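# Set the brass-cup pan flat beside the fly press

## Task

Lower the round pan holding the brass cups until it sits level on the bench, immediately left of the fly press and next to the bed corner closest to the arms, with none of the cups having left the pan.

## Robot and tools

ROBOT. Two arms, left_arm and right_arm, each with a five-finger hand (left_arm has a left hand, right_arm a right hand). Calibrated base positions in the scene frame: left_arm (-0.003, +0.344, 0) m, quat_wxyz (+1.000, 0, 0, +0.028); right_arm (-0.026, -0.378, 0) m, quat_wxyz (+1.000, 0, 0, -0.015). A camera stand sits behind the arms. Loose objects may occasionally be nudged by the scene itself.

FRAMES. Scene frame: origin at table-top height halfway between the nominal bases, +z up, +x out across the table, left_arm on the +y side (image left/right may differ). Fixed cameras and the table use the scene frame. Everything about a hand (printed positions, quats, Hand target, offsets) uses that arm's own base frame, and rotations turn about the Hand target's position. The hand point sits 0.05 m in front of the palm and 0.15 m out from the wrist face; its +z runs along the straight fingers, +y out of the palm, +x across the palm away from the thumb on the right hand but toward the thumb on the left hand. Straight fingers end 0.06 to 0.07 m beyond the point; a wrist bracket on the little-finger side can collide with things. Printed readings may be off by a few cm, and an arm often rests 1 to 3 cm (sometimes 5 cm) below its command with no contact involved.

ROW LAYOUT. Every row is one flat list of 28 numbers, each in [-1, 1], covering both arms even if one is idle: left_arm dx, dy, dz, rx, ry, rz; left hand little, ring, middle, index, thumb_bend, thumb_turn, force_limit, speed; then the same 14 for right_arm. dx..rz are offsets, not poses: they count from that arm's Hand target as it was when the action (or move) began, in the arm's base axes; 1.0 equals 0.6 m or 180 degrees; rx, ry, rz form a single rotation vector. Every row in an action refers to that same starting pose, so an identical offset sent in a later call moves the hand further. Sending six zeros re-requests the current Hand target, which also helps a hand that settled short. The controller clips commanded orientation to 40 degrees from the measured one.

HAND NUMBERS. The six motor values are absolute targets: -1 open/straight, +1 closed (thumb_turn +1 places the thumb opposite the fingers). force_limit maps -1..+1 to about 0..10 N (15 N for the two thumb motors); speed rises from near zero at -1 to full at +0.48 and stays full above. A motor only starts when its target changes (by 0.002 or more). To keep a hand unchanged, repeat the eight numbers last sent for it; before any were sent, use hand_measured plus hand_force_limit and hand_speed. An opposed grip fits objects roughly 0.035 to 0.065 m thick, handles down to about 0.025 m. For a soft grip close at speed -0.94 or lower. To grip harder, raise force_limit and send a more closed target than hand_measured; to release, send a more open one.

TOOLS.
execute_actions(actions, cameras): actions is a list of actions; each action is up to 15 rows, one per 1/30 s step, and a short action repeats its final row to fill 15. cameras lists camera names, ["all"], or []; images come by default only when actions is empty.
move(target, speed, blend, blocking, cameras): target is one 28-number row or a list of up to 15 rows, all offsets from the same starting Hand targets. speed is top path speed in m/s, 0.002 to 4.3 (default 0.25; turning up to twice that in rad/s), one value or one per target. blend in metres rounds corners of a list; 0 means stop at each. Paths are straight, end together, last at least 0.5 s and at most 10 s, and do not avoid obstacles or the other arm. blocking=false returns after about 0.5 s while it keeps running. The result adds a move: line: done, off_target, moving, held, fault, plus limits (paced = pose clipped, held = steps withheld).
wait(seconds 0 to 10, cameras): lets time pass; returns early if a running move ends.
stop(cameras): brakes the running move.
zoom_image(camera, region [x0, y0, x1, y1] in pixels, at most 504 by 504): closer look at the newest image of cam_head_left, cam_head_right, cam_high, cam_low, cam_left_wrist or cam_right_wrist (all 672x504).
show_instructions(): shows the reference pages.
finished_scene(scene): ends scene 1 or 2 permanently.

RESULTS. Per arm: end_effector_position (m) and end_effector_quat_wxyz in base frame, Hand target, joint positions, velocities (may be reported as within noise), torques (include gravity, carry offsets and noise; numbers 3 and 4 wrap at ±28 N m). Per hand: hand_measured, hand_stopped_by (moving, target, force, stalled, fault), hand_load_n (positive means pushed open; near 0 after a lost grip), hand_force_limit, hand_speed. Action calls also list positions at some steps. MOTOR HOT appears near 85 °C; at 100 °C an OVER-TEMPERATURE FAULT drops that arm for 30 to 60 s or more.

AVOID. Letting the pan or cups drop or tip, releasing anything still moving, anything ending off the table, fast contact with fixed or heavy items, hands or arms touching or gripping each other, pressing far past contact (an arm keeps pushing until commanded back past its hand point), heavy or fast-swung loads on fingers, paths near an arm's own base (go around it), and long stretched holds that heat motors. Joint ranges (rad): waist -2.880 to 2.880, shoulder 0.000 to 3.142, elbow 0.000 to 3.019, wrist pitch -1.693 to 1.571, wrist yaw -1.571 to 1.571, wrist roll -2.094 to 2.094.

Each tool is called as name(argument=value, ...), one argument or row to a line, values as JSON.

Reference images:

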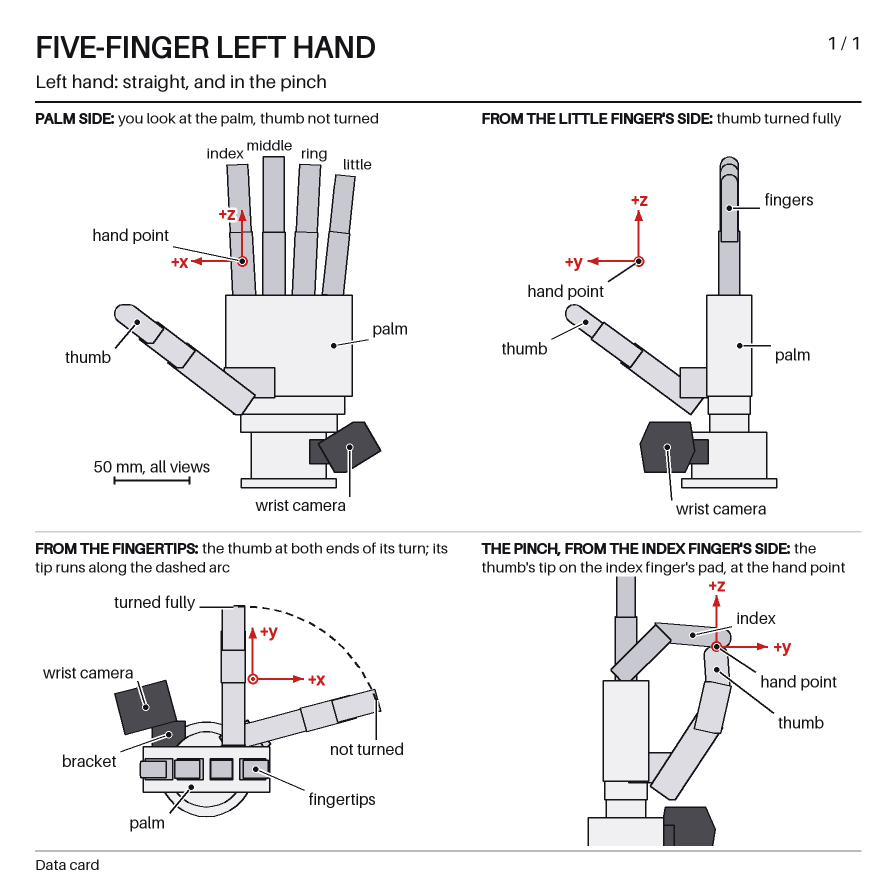

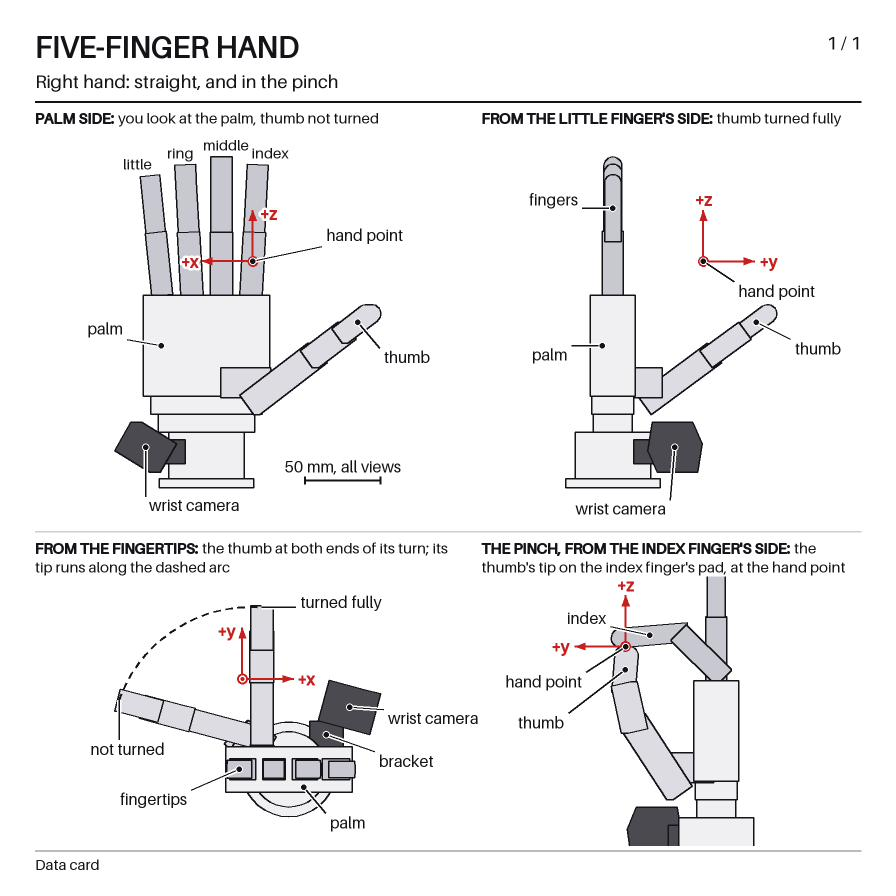

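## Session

execute_actions(
  actions=[],
)

zoom_image(
  camera="cam_head_right",
  region=[180, 180, 480, 400],
)

zoom_image(
  camera="cam_head_left",
  region=[180, 180, 480, 400],
)

Scene clock: 0.00 s.
left_arm: end_effector_position=(+0.5846, +0.0153, +0.3749) hand_measured=(-1.000, -1.000, -1.000, -1.000, -1.000, -1.000) hand_load_n=(+0.0, +0.0, +0.0, +0.0, +0.0, +0.0) hand_stopped_by=(target, target, target, target, target, target) hand_force_limit=0.00 hand_speed=-0.80 end_effector_quat_wxyz=(+0.213, +0.858, -0.156, +0.441) | right_arm: end_effector_position=(+0.4359, +0.2560, +0.3151) hand_measured=(-1.000, -1.000, -1.000, -1.000, -1.000, -1.000) hand_load_n=(+0.0, +0.0, +0.0, +0.0, +0.0, +0.0) hand_stopped_by=(target, target, target, target, target, target) hand_force_limit=0.00 hand_speed=-0.80 end_effector_quat_wxyz=(+0.591, -0.557, +0.583, -0.011)
Joint positions: left_arm=[0.349 1.489 1.432 -0.773 0.787 -1.183] | right_arm=[0.248 1.114 0.898 -0.128 -0.471 0.627]
Joint velocities: within noise
Joint torques (N m): no reading
Heat: left arm: hottest elbow 32 °C; right arm: hottest shoulder 29 °C.
Hand target: left_arm +0.5877, +0.0164, +0.3933; +0.204, +0.851, -0.163, +0.456 | right_arm +0.4408, +0.2573, +0.3321; +0.603, -0.555, +0.573, -0.018

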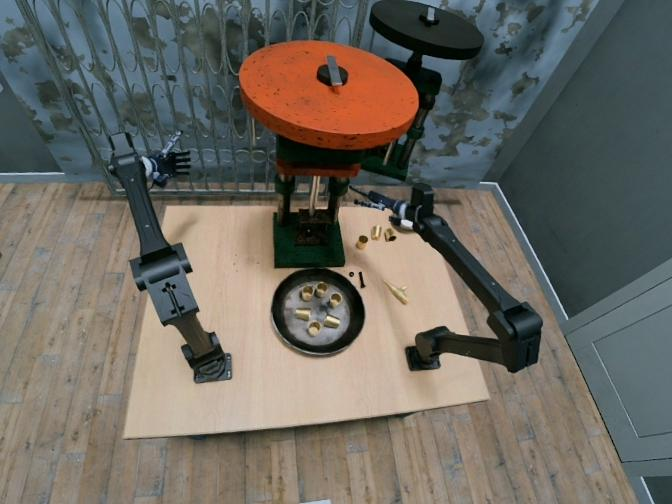

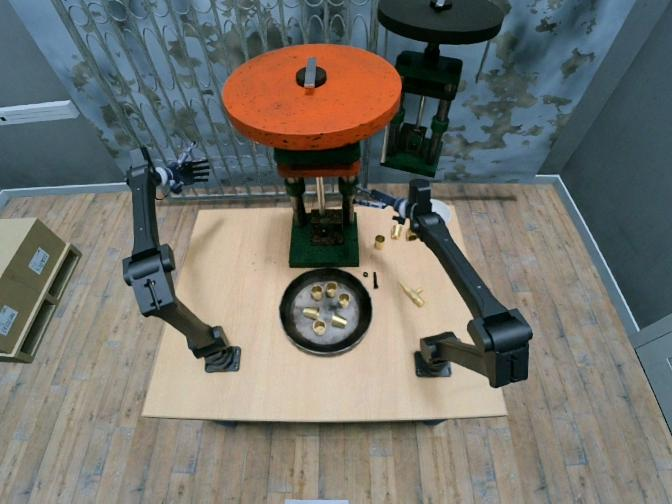

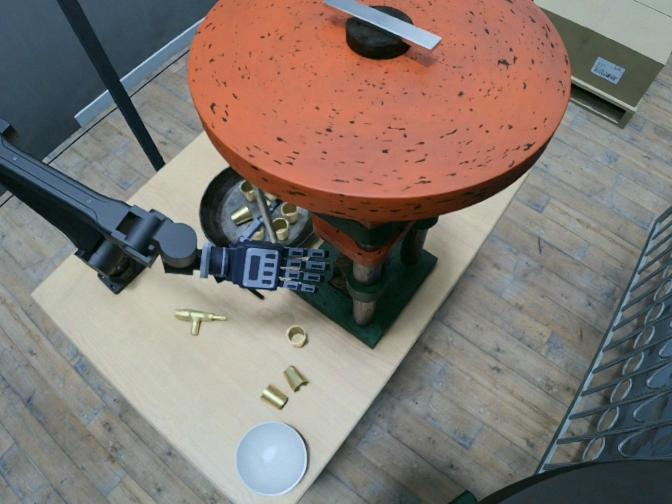

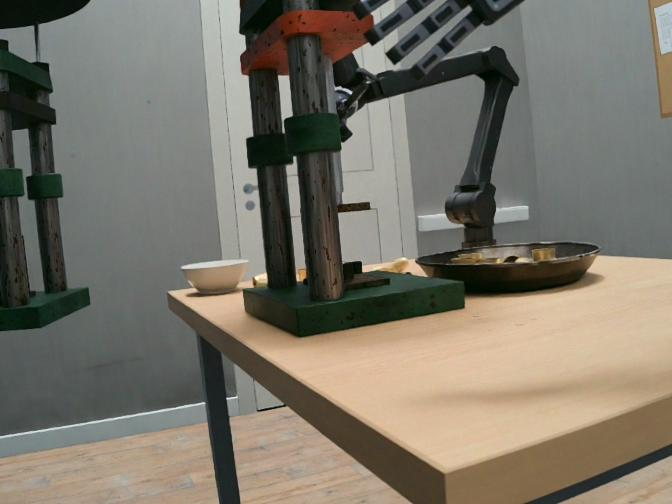

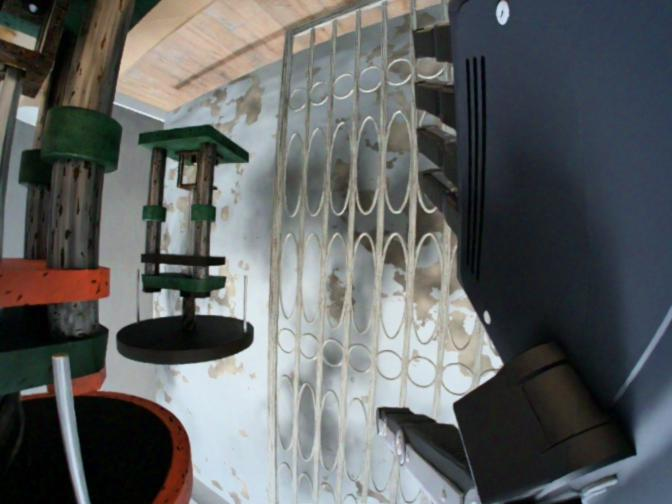

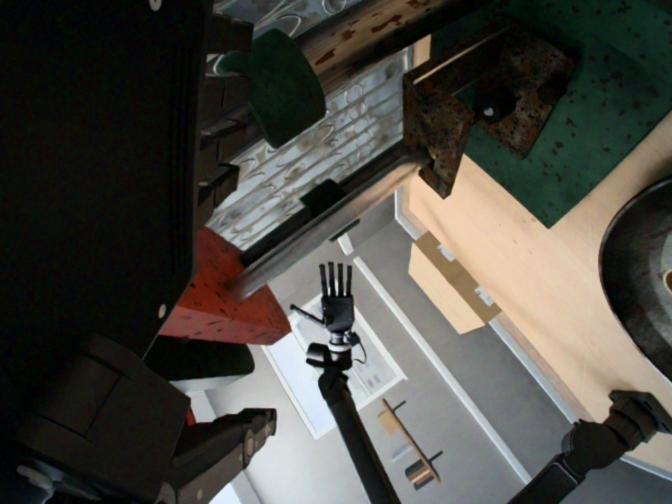

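Scaled by 1.680 from the camera's 672x504 image, which has a finer 960x720 frame.

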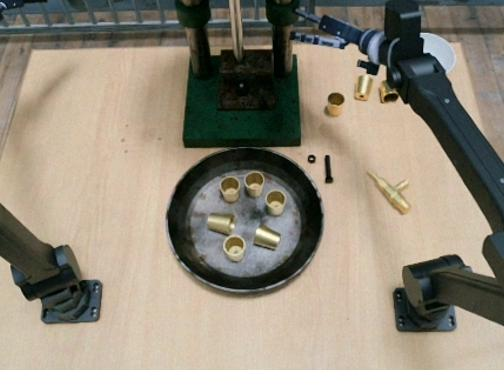

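Scaled by 1.680 from the camera's 672x504 image, which has a finer 960x720 frame.

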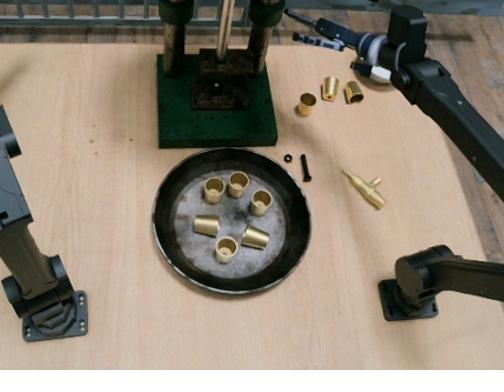

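move(
  target=[
    [0,0,0,0,0,0,-1,-1,-1,-1,-1,-1,0,-0.8,-0.117,-0.108,0.05,0,0,0,1,1,1,1,-1,-1,0,0],
    [0,0,0,0,0,0,-1,-1,-1,-1,-1,-1,0,-0.8,-0.462,-0.2907,-0.0535,-0.455,0.007,0.439,1,1,1,1,-1,-1,0,0],
  ],
  speed=[0.2,0.35],
  blend=[0.03,0],
  cameras=["cam_head_right"],
)

Scene clock: 30.77 s.
left_arm: end_effector_position=(+0.5846, +0.0153, +0.3749) hand_measured=(-1.000, -1.000, -1.000, -1.000, -1.000, -1.000) hand_load_n=(+0.0, +0.0, +0.0, +0.0, +0.0, +0.0) hand_stopped_by=(target, target, target, target, target, target) hand_force_limit=0.00 hand_speed=-0.80 end_effector_quat_wxyz=(+0.213, +0.858, -0.156, +0.441) | right_arm: end_effector_position=(+0.1674, +0.0837, +0.2977) hand_measured=(+1.000, +1.000, +1.000, +1.000, -1.000, -1.000) hand_load_n=(+0.0, +0.0, +0.0, +0.0, +0.0, +0.0) hand_stopped_by=(target, target, target, target, target, target) hand_force_limit=0.00 hand_speed=0.00 end_effector_quat_wxyz=(-0.044, +0.997, +0.000, +0.071)
Joint positions: left_arm=[0.349 1.489 1.432 -0.773 0.787 -1.183] | right_arm=[0.642 0.88 1.161 -1.686 0.016 -0.929]
Joint torques (N m): left_arm=[0.5 -13.39 12.37 1.83 0.47 -0.08] | right_arm=[0.5 -2.55 6.68 -0.29 0.09 -0.11]
Heat: left arm: hottest elbow 36 °C; right arm: hottest elbow 30 °C.
Hand target: left_arm +0.5877, +0.0164, +0.3933; +0.204, +0.851, -0.163, +0.456 | right_arm +0.1636, +0.0828, +0.3001; +0.000, +1.000, +0.015, +0.000
Off the commanded pose: left_arm 0.019 m, 2 deg | right_arm 0.005 m, 10 deg.
joint sent to its limit (right arm) — joint 4 (wrist pitch), lower limit. The joint targets are off in orientation, not in position.
move: off_target (left_arm, right_arm)
Images, in order (width x height): cam_head_right 672x504.

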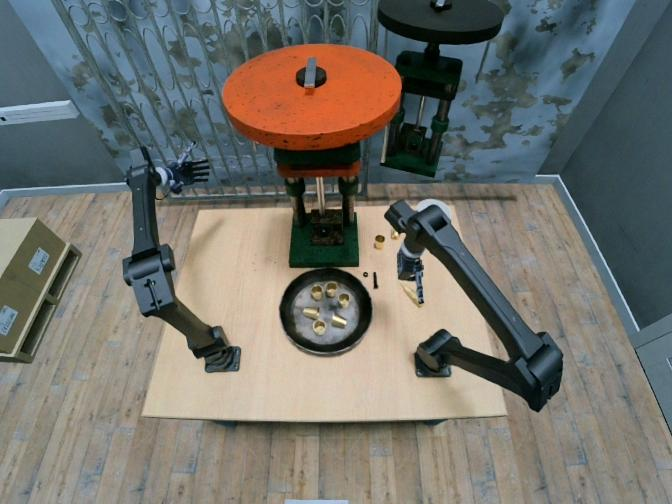

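move(
  target=[
    [0,0,0,0,0,0,-1,-1,-1,-1,-1,-1,0,-0.8,0,-0.0165,-0.30,0,0,0,1,1,1,1,-1,-1,0,0],
    [0,0,0,0,0,0,-1,-1,-1,-1,-1,-1,0,-0.8,-0.010,-0.0167,-0.41,0,0,0,1,1,1,1,-1,-1,0,0],
    [0,0,0,0,0,0,-1,-1,-1,-1,-1,-1,0,-0.8,-0.0248,-0.0167,-0.455,0,0,0,1,1,1,1,-1,-1,0,0],
  ],
  speed=[0.2,0.15,0.08],
  blend=[0.02,0,0],
  cameras=["cam_head_right","cam_low"],
)

Scene clock: 44.30 s.
left_arm: end_effector_position=(+0.5846, +0.0153, +0.3749) hand_measured=(-1.000, -1.000, -1.000, -1.000, -1.000, -1.000) hand_load_n=(+0.0, +0.0, +0.5, +0.0, +0.0, +0.0) hand_stopped_by=(target, target, target, target, target, target) hand_force_limit=0.00 hand_speed=-0.80 end_effector_quat_wxyz=(+0.213, +0.858, -0.156, +0.441) | right_arm: end_effector_position=(+0.1491, +0.0690, +0.0293) hand_measured=(+1.000, +1.000, +1.000, +1.000, -1.000, -1.000) hand_load_n=(+0.0, +0.0, +0.0, +0.0, +0.0, +0.0) hand_stopped_by=(target, target, target, target, target, target) hand_force_limit=0.00 hand_speed=0.00 end_effector_quat_wxyz=(+0.001, +1.000, +0.014, -0.001)
Joint positions: left_arm=[0.349 1.489 1.432 -0.773 0.787 -1.183] | right_arm=[0.634 1.053 0.515 -1.035 0.001 -0.965]
Joint torques (N m): left_arm=[0.62 -13.22 12.44 1.74 0.49 -0.07] | right_arm=[0.26 -2.08 5.63 0.13 -0.05 0.14]
Heat: left arm: hottest elbow 37 °C; right arm: hottest elbow 31 °C.
Hand target: left_arm +0.5877, +0.0164, +0.3933; +0.204, +0.851, -0.163, +0.456 | right_arm +0.1487, +0.0728, +0.0271; +0.000, +1.000, +0.015, +0.000
Off the commanded pose: left_arm 0.019 m, 2 deg | right_arm 0.004 m, 0 deg.
move: off_target (left_arm)
Images, in order (width x height): cam_head_right 672x504, cam_low 672x504.

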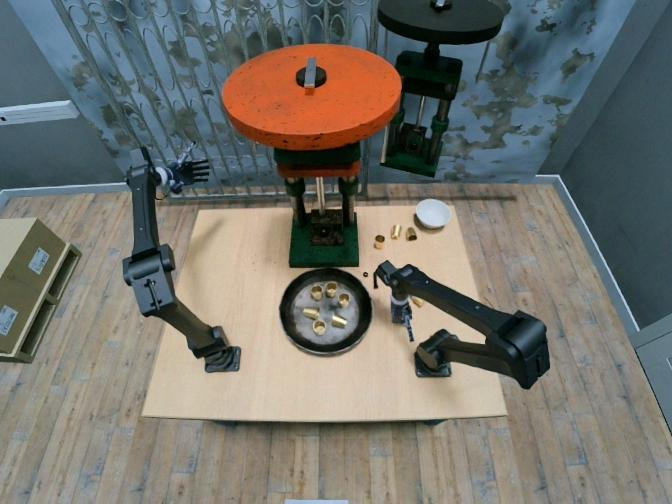

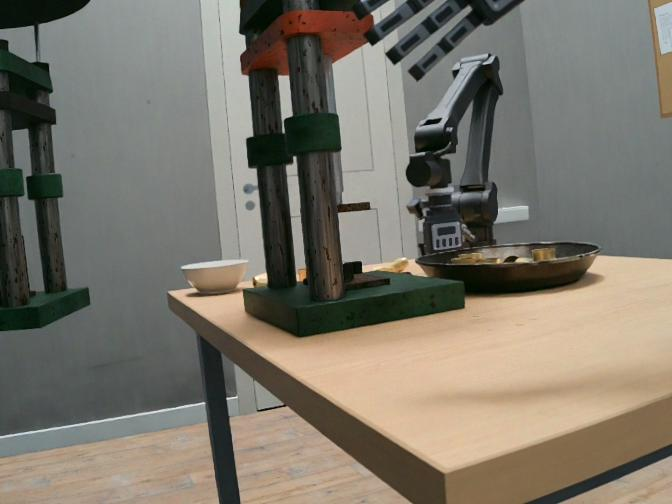

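move(
  target=[
    [0,0,0,0,0,0,-1,-1,-1,-1,-1,-1,0,-0.8,0,0.085,-0.012,0,0,0,1,1,1,1,-1,-1,0,0],
    [0,0,0,0,0,0,-1,-1,-1,-1,-1,-1,0,-0.8,0.0155,0.27,0.005,0,0,0,1,1,1,1,-1,-1,0,0],
  ],
  speed=[0.1,0.08],
  blend=[0.02,0],
  cameras=["cam_head_right"],
)

zoom_image(
  camera="cam_head_right",
  region=[180, 180, 480, 405],
)

Scene clock: 51.90 s.
left_arm: end_effector_position=(+0.5846, +0.0153, +0.3749) hand_measured=(-1.000, -1.000, -1.000, -1.000, -1.000, -1.000) hand_load_n=(+0.0, +0.0, +0.0, +0.0, +0.0, +0.0) hand_stopped_by=(target, target, target, target, target, target) hand_force_limit=0.00 hand_speed=-0.80 end_effector_quat_wxyz=(+0.213, +0.858, -0.156, +0.441) | right_arm: end_effector_position=(+0.1484, +0.2081, +0.0193) hand_measured=(+1.000, +1.000, +1.000, +1.000, -1.000, -1.000) hand_load_n=(+0.0, +0.0, +0.0, +0.0, +0.0, +0.0) hand_stopped_by=(target, target, target, target, target, target) hand_force_limit=0.00 hand_speed=0.00 end_effector_quat_wxyz=(+0.021, +1.000, +0.010, -0.013)
Joint positions: left_arm=[0.349 1.489 1.432 -0.773 0.787 -1.183] | right_arm=[0.989 1.419 0.769 -0.97 0.003 -0.602]
Joint torques (N m): left_arm=[0.62 -12.86 12.36 1.84 0.47 -0.05] | right_arm=[0.79 -6.48 9.2 -0.28 -0.17 0.1]
Heat: left arm: hottest elbow 38 °C; right arm: hottest elbow 31 °C.
Hand target: left_arm +0.5877, +0.0164, +0.3933; +0.204, +0.851, -0.163, +0.456 | right_arm +0.1580, +0.2348, +0.0301; +0.000, +1.000, +0.015, +0.000
Off the commanded pose: left_arm 0.019 m, 2 deg | right_arm 0.030 m, 3 deg.
move: off_target (left_arm, right_arm)
Images, in order (width x height): cam_head_right 672x504.

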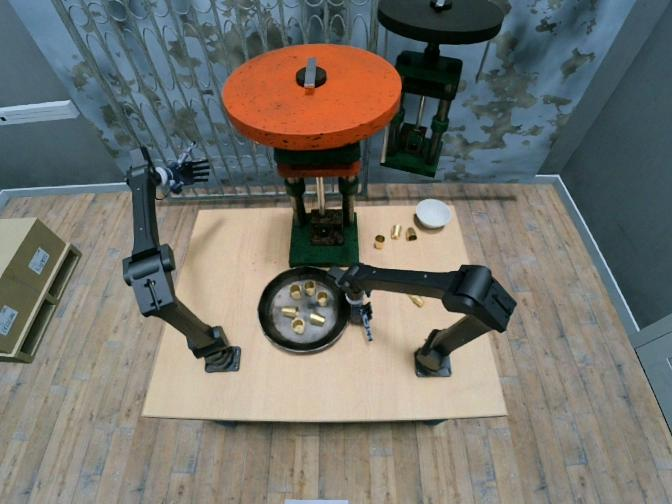

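Scaled by 1.680 from the camera's 672x504 image, which has a finer 960x720 frame.

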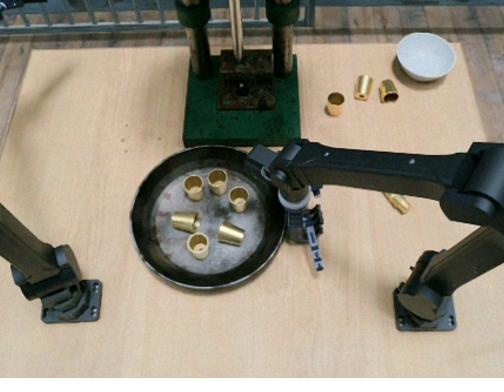

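move(
  target=[0,0,0,0,0,0,-1,-1,-1,-1,-1,-1,0,-0.8,-0.0078,0.1702,0,0,0,0,1,1,1,1,-1,-1,0,0],
  speed=0.08,
  cameras=["cam_head_right"],
)

zoom_image(
  camera="cam_head_right",
  region=[180, 180, 480, 405],
)

Scene clock: 58.17 s.
left_arm: end_effector_position=(+0.5846, +0.0153, +0.3749) hand_measured=(-1.000, -1.000, -1.000, -1.000, -1.000, -1.000) hand_load_n=(+0.0, +0.0, +0.0, +0.0, +0.0, +0.0) hand_stopped_by=(target, target, target, target, target, target) hand_force_limit=0.00 hand_speed=-0.80 end_effector_quat_wxyz=(+0.213, +0.858, -0.156, +0.441) | right_arm: end_effector_position=(+0.1490, +0.3086, +0.0197) hand_measured=(+1.000, +1.000, +1.000, +1.000, -1.000, -1.000) hand_load_n=(+0.0, +0.0, +0.0, +0.0, +0.0, -0.5) hand_stopped_by=(target, target, target, target, target, target) hand_force_limit=0.00 hand_speed=0.00 end_effector_quat_wxyz=(+0.023, +1.000, +0.010, -0.010)
Joint positions: left_arm=[0.349 1.489 1.432 -0.773 0.787 -1.183] | right_arm=[1.123 1.63 1.014 -1.006 0.003 -0.467]
Joint torques (N m): left_arm=[0.5 -12.98 12.31 1.81 0.46 -0.06] | right_arm=[1.03 -9.05 9.14 -0.25 -0.19 0.1]
Heat: left arm: hottest elbow 38 °C; right arm: hottest elbow 31 °C.
Hand target: left_arm +0.5877, +0.0164, +0.3933; +0.204, +0.851, -0.163, +0.456 | right_arm +0.1533, +0.3369, +0.0300; +0.000, +1.000, +0.015, -0.001
Off the commanded pose: left_arm 0.019 m, 2 deg | right_arm 0.031 m, 3 deg.
move: off_target (left_arm, right_arm)
Images, in order (width x height): cam_head_right 672x504.

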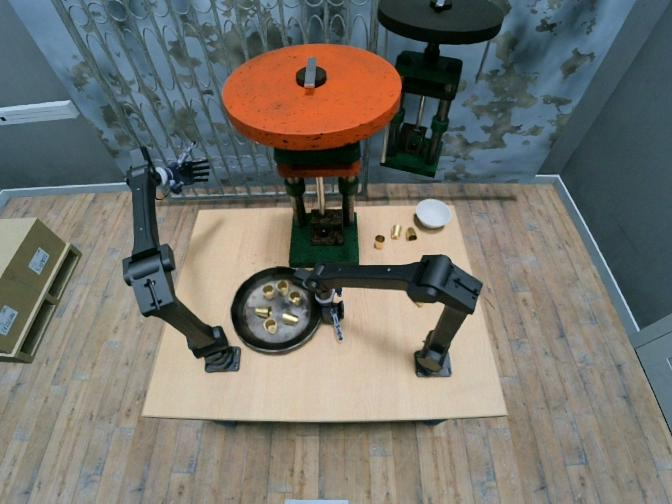

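Scaled by 1.680 from the camera's 672x504 image, which has a finer 960x720 frame.

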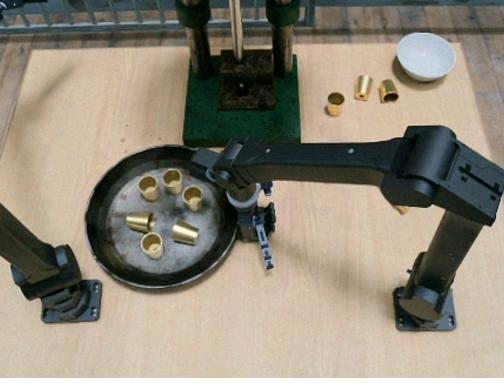

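move(
  target=[
    [0,0,0,0,0,0,-1,-1,-1,-1,-1,-1,0,-0.8,-0.0422,-0.1165,0.0167,0,0,0,1,1,1,1,-1,-1,0,0],
    [0,0,0,0,0,0,-1,-1,-1,-1,-1,-1,0,-0.8,-0.3127,0.0195,0.0167,0,0,-0.2222,1,1,1,1,-1,-1,0,0],
    [0,0,0,0,0,0,-1,-1,-1,-1,-1,-1,0,-0.8,-0.2882,0.049,0.0002,0,0,-0.2222,1,1,1,1,-1,-1,0,0],
  ],
  speed=[0.2,0.25,0.08],
  blend=[0.02,0.015,0],
  cameras=["cam_head_right"],
)

zoom_image(
  camera="cam_head_right",
  region=[180, 180, 480, 405],
)

Scene clock: 73.03 s.
left_arm: end_effector_position=(+0.5846, +0.0153, +0.3749) hand_measured=(-1.000, -1.000, -1.000, -1.000, -1.000, -1.000) hand_load_n=(+0.0, -0.5, +0.0, +0.0, +0.0, +0.0) hand_stopped_by=(target, target, target, target, target, target) hand_force_limit=0.00 hand_speed=-0.80 end_effector_quat_wxyz=(+0.213, +0.858, -0.156, +0.441) | right_arm: end_effector_position=(-0.0245, +0.3445, +0.0240) hand_measured=(+1.000, +1.000, +1.000, +1.000, -1.000, -1.000) hand_load_n=(+0.0, +0.0, +0.0, +0.0, +0.0, +0.0) hand_stopped_by=(target, target, target, target, target, target) hand_force_limit=0.00 hand_speed=0.00 end_effector_quat_wxyz=(+0.019, +0.948, -0.318, +0.003)
Joint positions: left_arm=[0.349 1.489 1.432 -0.773 0.787 -1.183] | right_arm=[1.474 1.53 0.913 -0.991 -0.003 0.551]
Joint torques (N m): left_arm=[0.62 -13.04 12.36 1.85 0.48 -0.07] | right_arm=[-1.38 -7.65 8.13 0.08 0.03 0.09]
Heat: left arm: hottest elbow 39 °C; right arm: hottest elbow 32 °C.
Hand target: left_arm +0.5877, +0.0164, +0.3933; +0.204, +0.851, -0.163, +0.456 | right_arm -0.0196, +0.3663, +0.0302; +0.000, +0.945, -0.328, +0.000
Off the commanded pose: left_arm 0.019 m, 2 deg | right_arm 0.023 m, 3 deg.
move: off_target (left_arm, right_arm); blend cut to 0.0125 m at target 2
Images, in order (width x height): cam_head_right 672x504.

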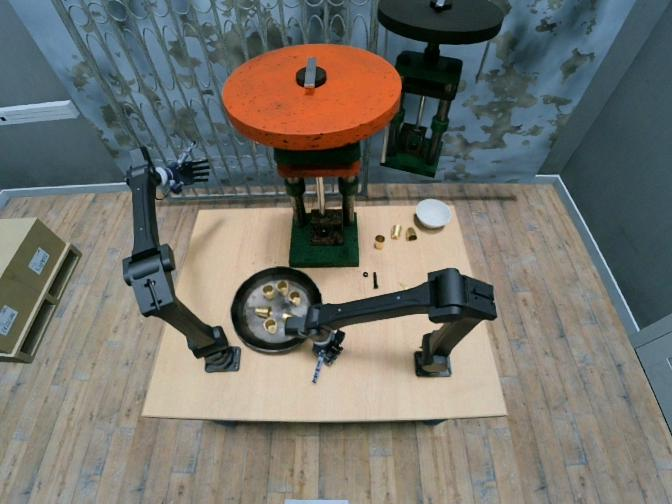

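Scaled by 1.680 from the camera's 672x504 image, which has a finer 960x720 frame.

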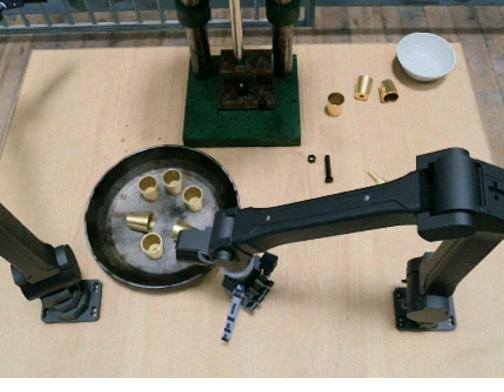

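move(
  target=[
    [0,0,0,0,0,0,-1,-1,-1,-1,-1,-1,0,-0.8,0.1735,0.178,0,0,0,0,1,1,1,1,-1,-1,0,0],
    [0,0,0,0,0,0,-1,-1,-1,-1,-1,-1,0,-0.8,0.2110,0.2227,0,0,0,0,1,1,1,1,-1,-1,0,0],
  ],
  speed=0.08,
  blend=[0.02,0],
  cameras=["cam_head_right"],
)

zoom_image(
  camera="cam_head_right",
  region=[180, 180, 480, 405],
)

Scene clock: 83.23 s.
left_arm: end_effector_position=(+0.5846, +0.0153, +0.3749) hand_measured=(-1.000, -1.000, -1.000, -1.000, -1.000, -1.000) hand_load_n=(+0.0, +0.0, +0.0, +0.0, +0.0, +0.0) hand_stopped_by=(target, target, target, target, target, target) hand_force_limit=0.00 hand_speed=-0.80 end_effector_quat_wxyz=(+0.213, +0.858, -0.156, +0.441) | right_arm: end_effector_position=(+0.0890, +0.4810, +0.0235) hand_measured=(+1.000, +1.000, +1.000, +1.000, -1.000, -1.000) hand_load_n=(+0.0, +0.0, +0.0, +0.0, +0.0, +0.0) hand_stopped_by=(target, target, target, target, target, target) hand_force_limit=0.00 hand_speed=0.00 end_effector_quat_wxyz=(+0.019, +0.946, -0.323, -0.002)
Joint positions: left_arm=[0.349 1.489 1.432 -0.773 0.787 -1.183] | right_arm=[1.283 1.888 1.398 -1.119 -0.006 0.37]
Joint torques (N m): left_arm=[0.56 -13.22 12.46 1.81 0.46 -0.06] | right_arm=[-2.61 -12.04 9.58 -0.38 0.18 -0.13]
Heat: left arm: hottest elbow 39 °C; right arm: hottest elbow 33 °C.
Hand target: left_arm +0.5877, +0.0164, +0.3933; +0.204, +0.851, -0.163, +0.456 | right_arm +0.1070, +0.4999, +0.0301; +0.000, +0.945, -0.328, +0.000
Off the commanded pose: left_arm 0.019 m, 2 deg | right_arm 0.027 m, 2 deg.
move: off_target (left_arm, right_arm); blend cut to 0.0175 m at target 1
Images, in order (width x height): cam_head_right 672x504.

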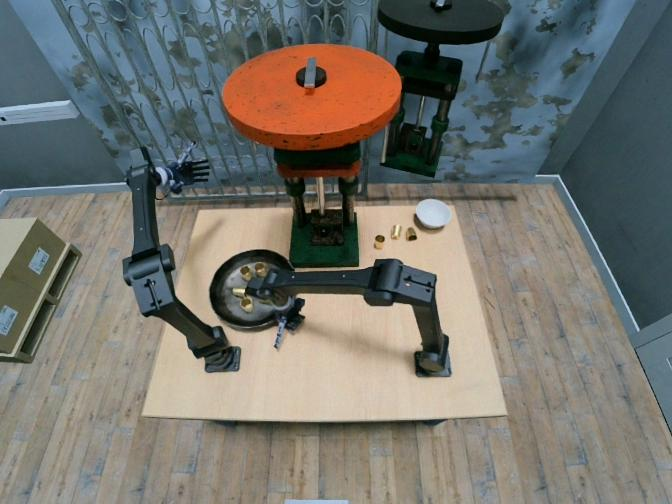

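Scaled by 1.680 from the camera's 672x504 image, which has a finer 960x720 frame.

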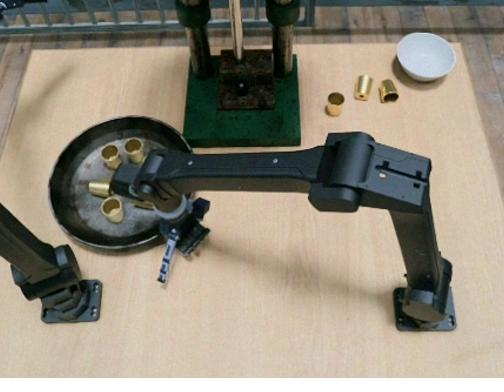

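move(
  target=[
    [0,0,0,0,0,0,-1,-1,-1,-1,-1,-1,0,-0.8,-0.061,-0.0723,0.0165,0,0,0,1,1,1,1,-1,1,0,0],
    [0,0,0,0,0,0,-1,-1,-1,-1,-1,-1,0,-0.8,-0.1567,0.0585,0.0168,0,0,-0.1278,1,1,1,1,-1,1,0,0],
    [0,0,0,0,0,0,-1,-1,-1,-1,-1,-1,0,-0.8,-0.1768,0.1087,0.0168,0,0,-0.1278,1,1,1,1,-1,1,0,0],
  ],
  speed=[0.2,0.2,0.12],
  blend=[0.01,0.015,0],
  cameras=["cam_head_right"],
)

zoom_image(
  camera="cam_head_right",
  region=[180, 180, 480, 405],
)

Scene clock: 101.80 s.
left_arm: end_effector_position=(+0.5846, +0.0153, +0.3749) hand_measured=(-1.000, -1.000, -1.000, -1.000, -1.000, -1.000) hand_load_n=(-0.5, +0.0, +0.0, +0.0, +0.0, +0.0) hand_stopped_by=(target, target, target, target, target, target) hand_force_limit=0.00 hand_speed=-0.80 end_effector_quat_wxyz=(+0.213, +0.858, -0.156, +0.441) | right_arm: end_effector_position=(+0.0034, +0.5497, +0.0327) hand_measured=(+1.000, +1.000, +1.000, +1.000, -1.000, +1.000) hand_load_n=(+0.0, +0.0, +0.0, +0.0, +0.0, +0.0) hand_stopped_by=(target, target, target, target, target, target) hand_force_limit=0.00 hand_speed=0.00 end_effector_quat_wxyz=(+0.009, +0.861, -0.508, +0.002)
Joint positions: left_arm=[0.349 1.489 1.432 -0.773 0.787 -1.183] | right_arm=[1.443 1.921 1.482 -1.15 -0.003 0.938]
Joint torques (N m): left_arm=[0.44 -13.22 12.4 1.85 0.48 -0.06] | right_arm=[-0.15 -12.92 9.13 -0.85 0.04 0.15]
Heat: left arm: hottest elbow 39 °C; right arm: hottest elbow 32 °C.
Hand target: left_arm +0.5877, +0.0164, +0.3933; +0.204, +0.851, -0.163, +0.456 | right_arm +0.0010, +0.5651, +0.0402; +0.000, +0.860, -0.510, +0.000
Off the commanded pose: left_arm 0.019 m, 2 deg | right_arm 0.017 m, 1 deg.
move: off_target (left_arm, right_arm)
Images, in order (width x height): cam_head_right 672x504.

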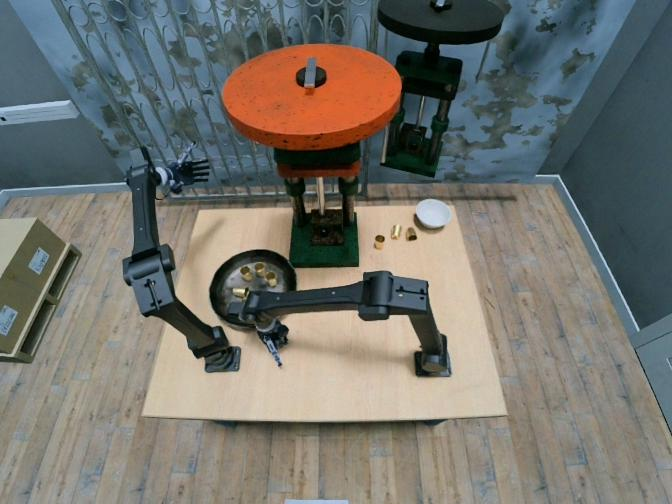

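Scaled by 1.680 from the camera's 672x504 image, which has a finer 960x720 frame.

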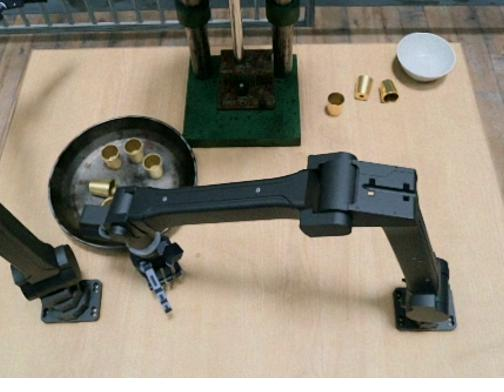

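move(
  target=[
    [0,0,0,0,0,0,-1,-1,-1,-1,-1,-1,0,-0.8,0.1978,0.0715,-0.0168,0,0,0,1,1,1,1,-1,1,0,0],
  ],
  speed=0.08,
  cameras=["cam_head_right"],
)

zoom_image(
  camera="cam_head_right",
  region=[180, 180, 480, 405],
)

Scene clock: 109.43 s.
left_arm: end_effector_position=(+0.5846, +0.0153, +0.3749) hand_measured=(-1.000, -1.000, -1.000, -1.000, -1.000, -1.000) hand_load_n=(+0.0, +0.0, +0.0, +0.0, +0.0, +0.0) hand_stopped_by=(target, target, target, target, target, target) hand_force_limit=0.00 hand_speed=-0.80 end_effector_quat_wxyz=(+0.213, +0.858, -0.156, +0.441) | right_arm: end_effector_position=(+0.0970, +0.5949, +0.0264) hand_measured=(+1.000, +1.000, +1.000, +1.000, -1.000, +1.000) hand_load_n=(+0.0, +0.5, +0.5, +0.0, +0.0, +0.0) hand_stopped_by=(target, target, target, target, target, target) hand_force_limit=0.00 hand_speed=0.00 end_effector_quat_wxyz=(+0.014, +0.864, -0.503, -0.001)
Joint positions: left_arm=[0.349 1.489 1.432 -0.773 0.787 -1.183] | right_arm=[1.3 2.09 1.737 -1.244 -0.009 0.782]
Joint torques (N m): left_arm=[0.44 -13.1 12.38 1.85 0.48 -0.07] | right_arm=[-2.96 -14.33 9.65 -0.28 0.31 -0.14]
Heat: left arm: hottest elbow 39 °C; right arm: hottest elbow 32 °C.
Hand target: left_arm +0.5877, +0.0164, +0.3933; +0.204, +0.851, -0.163, +0.456 | right_arm +0.1197, +0.6080, +0.0302; +0.000, +0.860, -0.510, +0.000
Off the commanded pose: left_arm 0.019 m, 2 deg | right_arm 0.026 m, 2 deg.
move: off_target (left_arm, right_arm)
Images, in order (width x height): cam_head_right 672x504.

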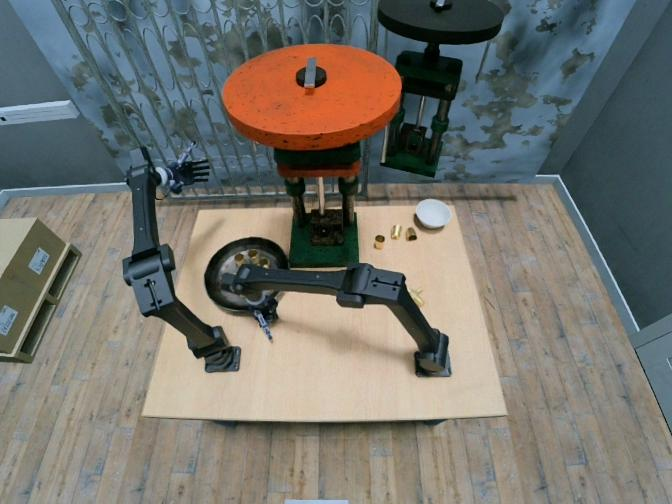

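Scaled by 1.680 from the camera's 672x504 image, which has a finer 960x720 frame.

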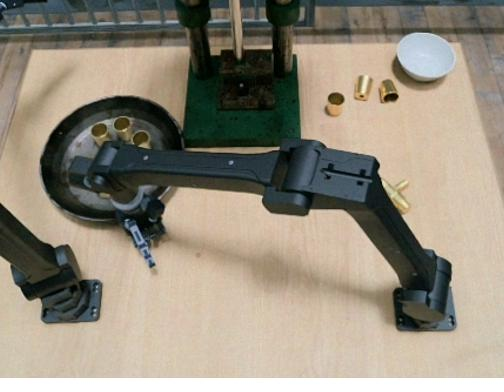

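move(
  target=[
    [0,0,0,0,0,0,-1,-1,-1,-1,-1,-1,0,-0.8,0.0823,0.043,0,0,0,0,1,1,1,1,-1,1,0,0],
  ],
  speed=0.08,
  cameras=["cam_head_right"],
)

zoom_image(
  camera="cam_head_right",
  region=[180, 180, 480, 405],
)

Scene clock: 114.13 s.
left_arm: end_effector_position=(+0.5846, +0.0153, +0.3749) hand_measured=(-1.000, -1.000, -1.000, -1.000, -1.000, -1.000) hand_load_n=(+0.0, -0.5, +0.0, +0.0, +0.0, +0.0) hand_stopped_by=(target, target, target, target, target, target) hand_force_limit=0.00 hand_speed=-0.80 end_effector_quat_wxyz=(+0.213, +0.858, -0.156, +0.441) | right_arm: end_effector_position=(+0.1440, +0.6225, +0.0273) hand_measured=(+1.000, +1.000, +1.000, +1.000, -1.000, +1.000) hand_load_n=(+0.0, +0.0, +0.0, +0.0, +0.0, +0.0) hand_stopped_by=(target, target, target, target, target, target) hand_force_limit=0.00 hand_speed=0.00 end_effector_quat_wxyz=(+0.015, +0.865, -0.502, -0.002)
Joint positions: left_arm=[0.349 1.489 1.432 -0.773 0.787 -1.183] | right_arm=[1.243 2.202 1.932 -1.33 -0.009 0.724]
Joint torques (N m): left_arm=[0.62 -13.16 12.45 1.91 0.47 -0.08] | right_arm=[-3.19 -15.27 9.88 -0.23 0.27 -0.12]
Heat: left arm: hottest elbow 40 °C; right arm: hottest elbow 33 °C.
Hand target: left_arm +0.5877, +0.0164, +0.3933; +0.204, +0.851, -0.163, +0.456 | right_arm +0.1689, +0.6338, +0.0301; +0.000, +0.860, -0.510, +0.000
Off the commanded pose: left_arm 0.019 m, 2 deg | right_arm 0.028 m, 2 deg.
move: off_target (left_arm, right_arm)
Images, in order (width x height): cam_head_right 672x504.

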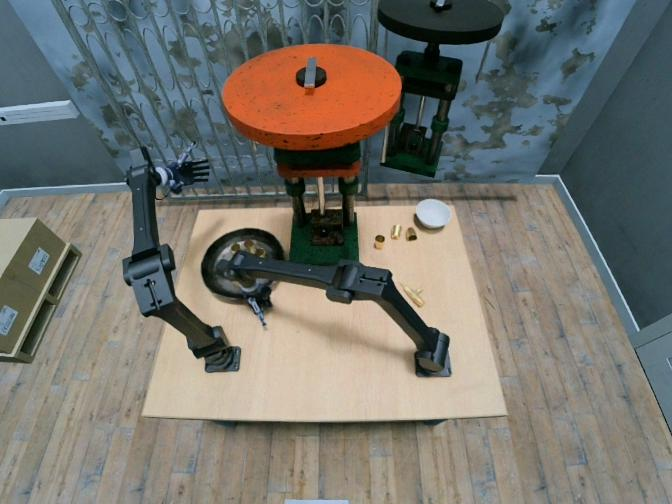

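Scaled by 1.680 from the camera's 672x504 image, which has a finer 960x720 frame.

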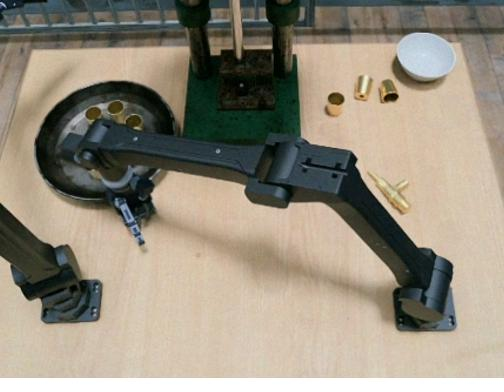

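move(
  target=[
    [0,0,0,0,0,0,-1,-1,-1,-1,-1,-1,0,-0.8,-0.1407,-0.08,0,0,0,0,1,1,1,1,-1,1,0,0],
    [0,0,0,0,0,0,-1,-1,-1,-1,-1,-1,0,-0.8,-0.1008,-0.2998,0.2,0,0,0,1,1,1,1,-1,1,0,0],
  ],
  speed=[0.2,0.3],
  blend=[0.02,0],
  cameras=["cam_head_right","cam_low"],
)

zoom_image(
  camera="cam_head_right",
  region=[180, 200, 340, 320],
)

zoom_image(
  camera="cam_low",
  region=[230, 200, 672, 504],
)

Scene clock: 127.23 s.
left_arm: end_effector_position=(+0.5846, +0.0153, +0.3749) hand_measured=(-1.000, -1.000, -1.000, -1.000, -1.000, -1.000) hand_load_n=(+0.0, +0.0, +0.0, +0.0, +0.0, +0.0) hand_stopped_by=(target, target, target, target, target, target) hand_force_limit=0.00 hand_speed=-0.80 end_effector_quat_wxyz=(+0.213, +0.858, -0.156, +0.441) | right_arm: end_effector_position=(+0.1056, +0.4581, +0.1481) hand_measured=(+1.000, +1.000, +1.000, +1.000, -1.000, +1.000) hand_load_n=(+0.0, +0.0, +0.0, +0.0, +0.0, +0.0) hand_stopped_by=(target, target, target, target, target, target) hand_force_limit=0.00 hand_speed=0.00 end_effector_quat_wxyz=(-0.003, +0.859, -0.512, -0.001)
Joint positions: left_arm=[0.349 1.489 1.432 -0.773 0.787 -1.183] | right_arm=[1.211 1.645 1.416 -1.335 -0.001 0.715]
Joint torques (N m): left_arm=[0.79 -13.39 12.49 1.78 0.47 -0.06] | right_arm=[-1.67 -11.28 6.53 -0.72 -0.03 -0.17]
Heat: left arm: hottest elbow 40 °C; right arm: hottest elbow 33 °C.
Hand target: left_arm +0.5877, +0.0164, +0.3933; +0.204, +0.851, -0.163, +0.456 | right_arm +0.1085, +0.4539, +0.1500; +0.000, +0.860, -0.510, +0.000
Off the commanded pose: left_arm 0.019 m, 2 deg | right_arm 0.005 m, 0 deg.
move: off_target (left_arm)
Images, in order (width x height): cam_head_right 672x504, cam_low 672x504.

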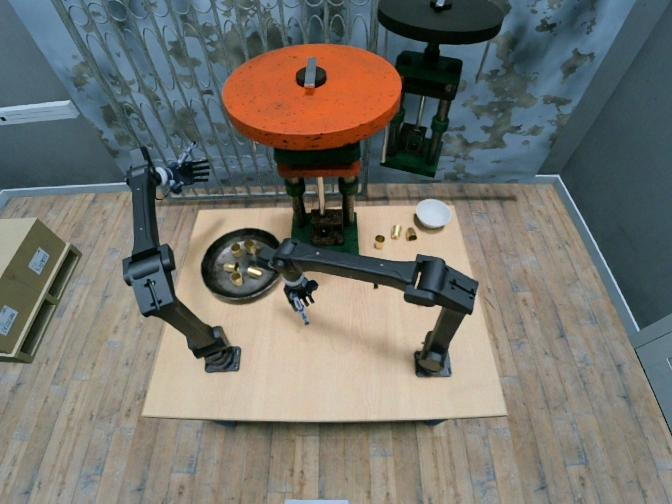

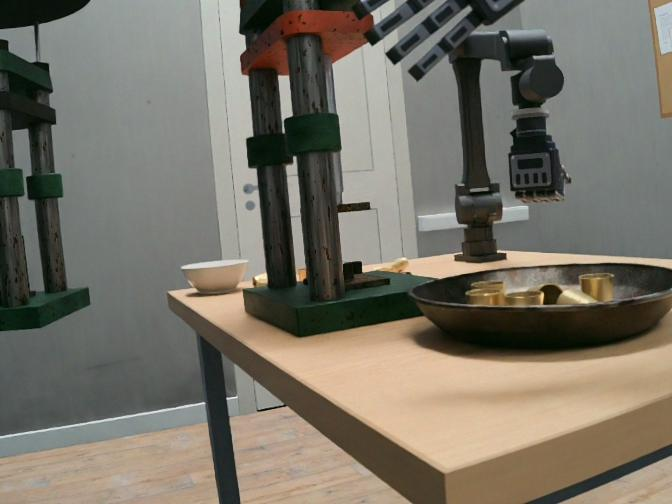

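Scaled by 3.150 from the camera's 672x504 image, which has a finer 960x720 frame.

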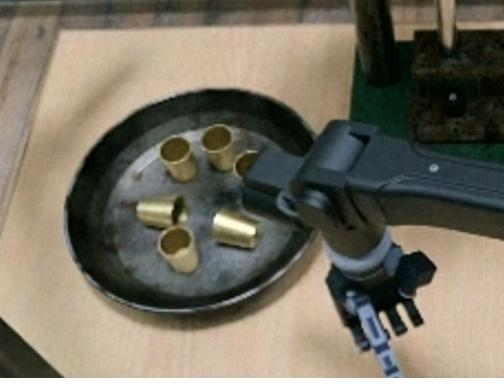

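Scaled by 1.140 from the camera's 672x504 image, which has a finer 960x720 frame.

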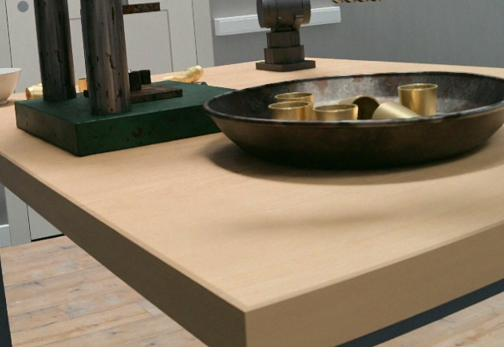

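finished_scene(
  scene=2,
)

The scene is finished: the task was done.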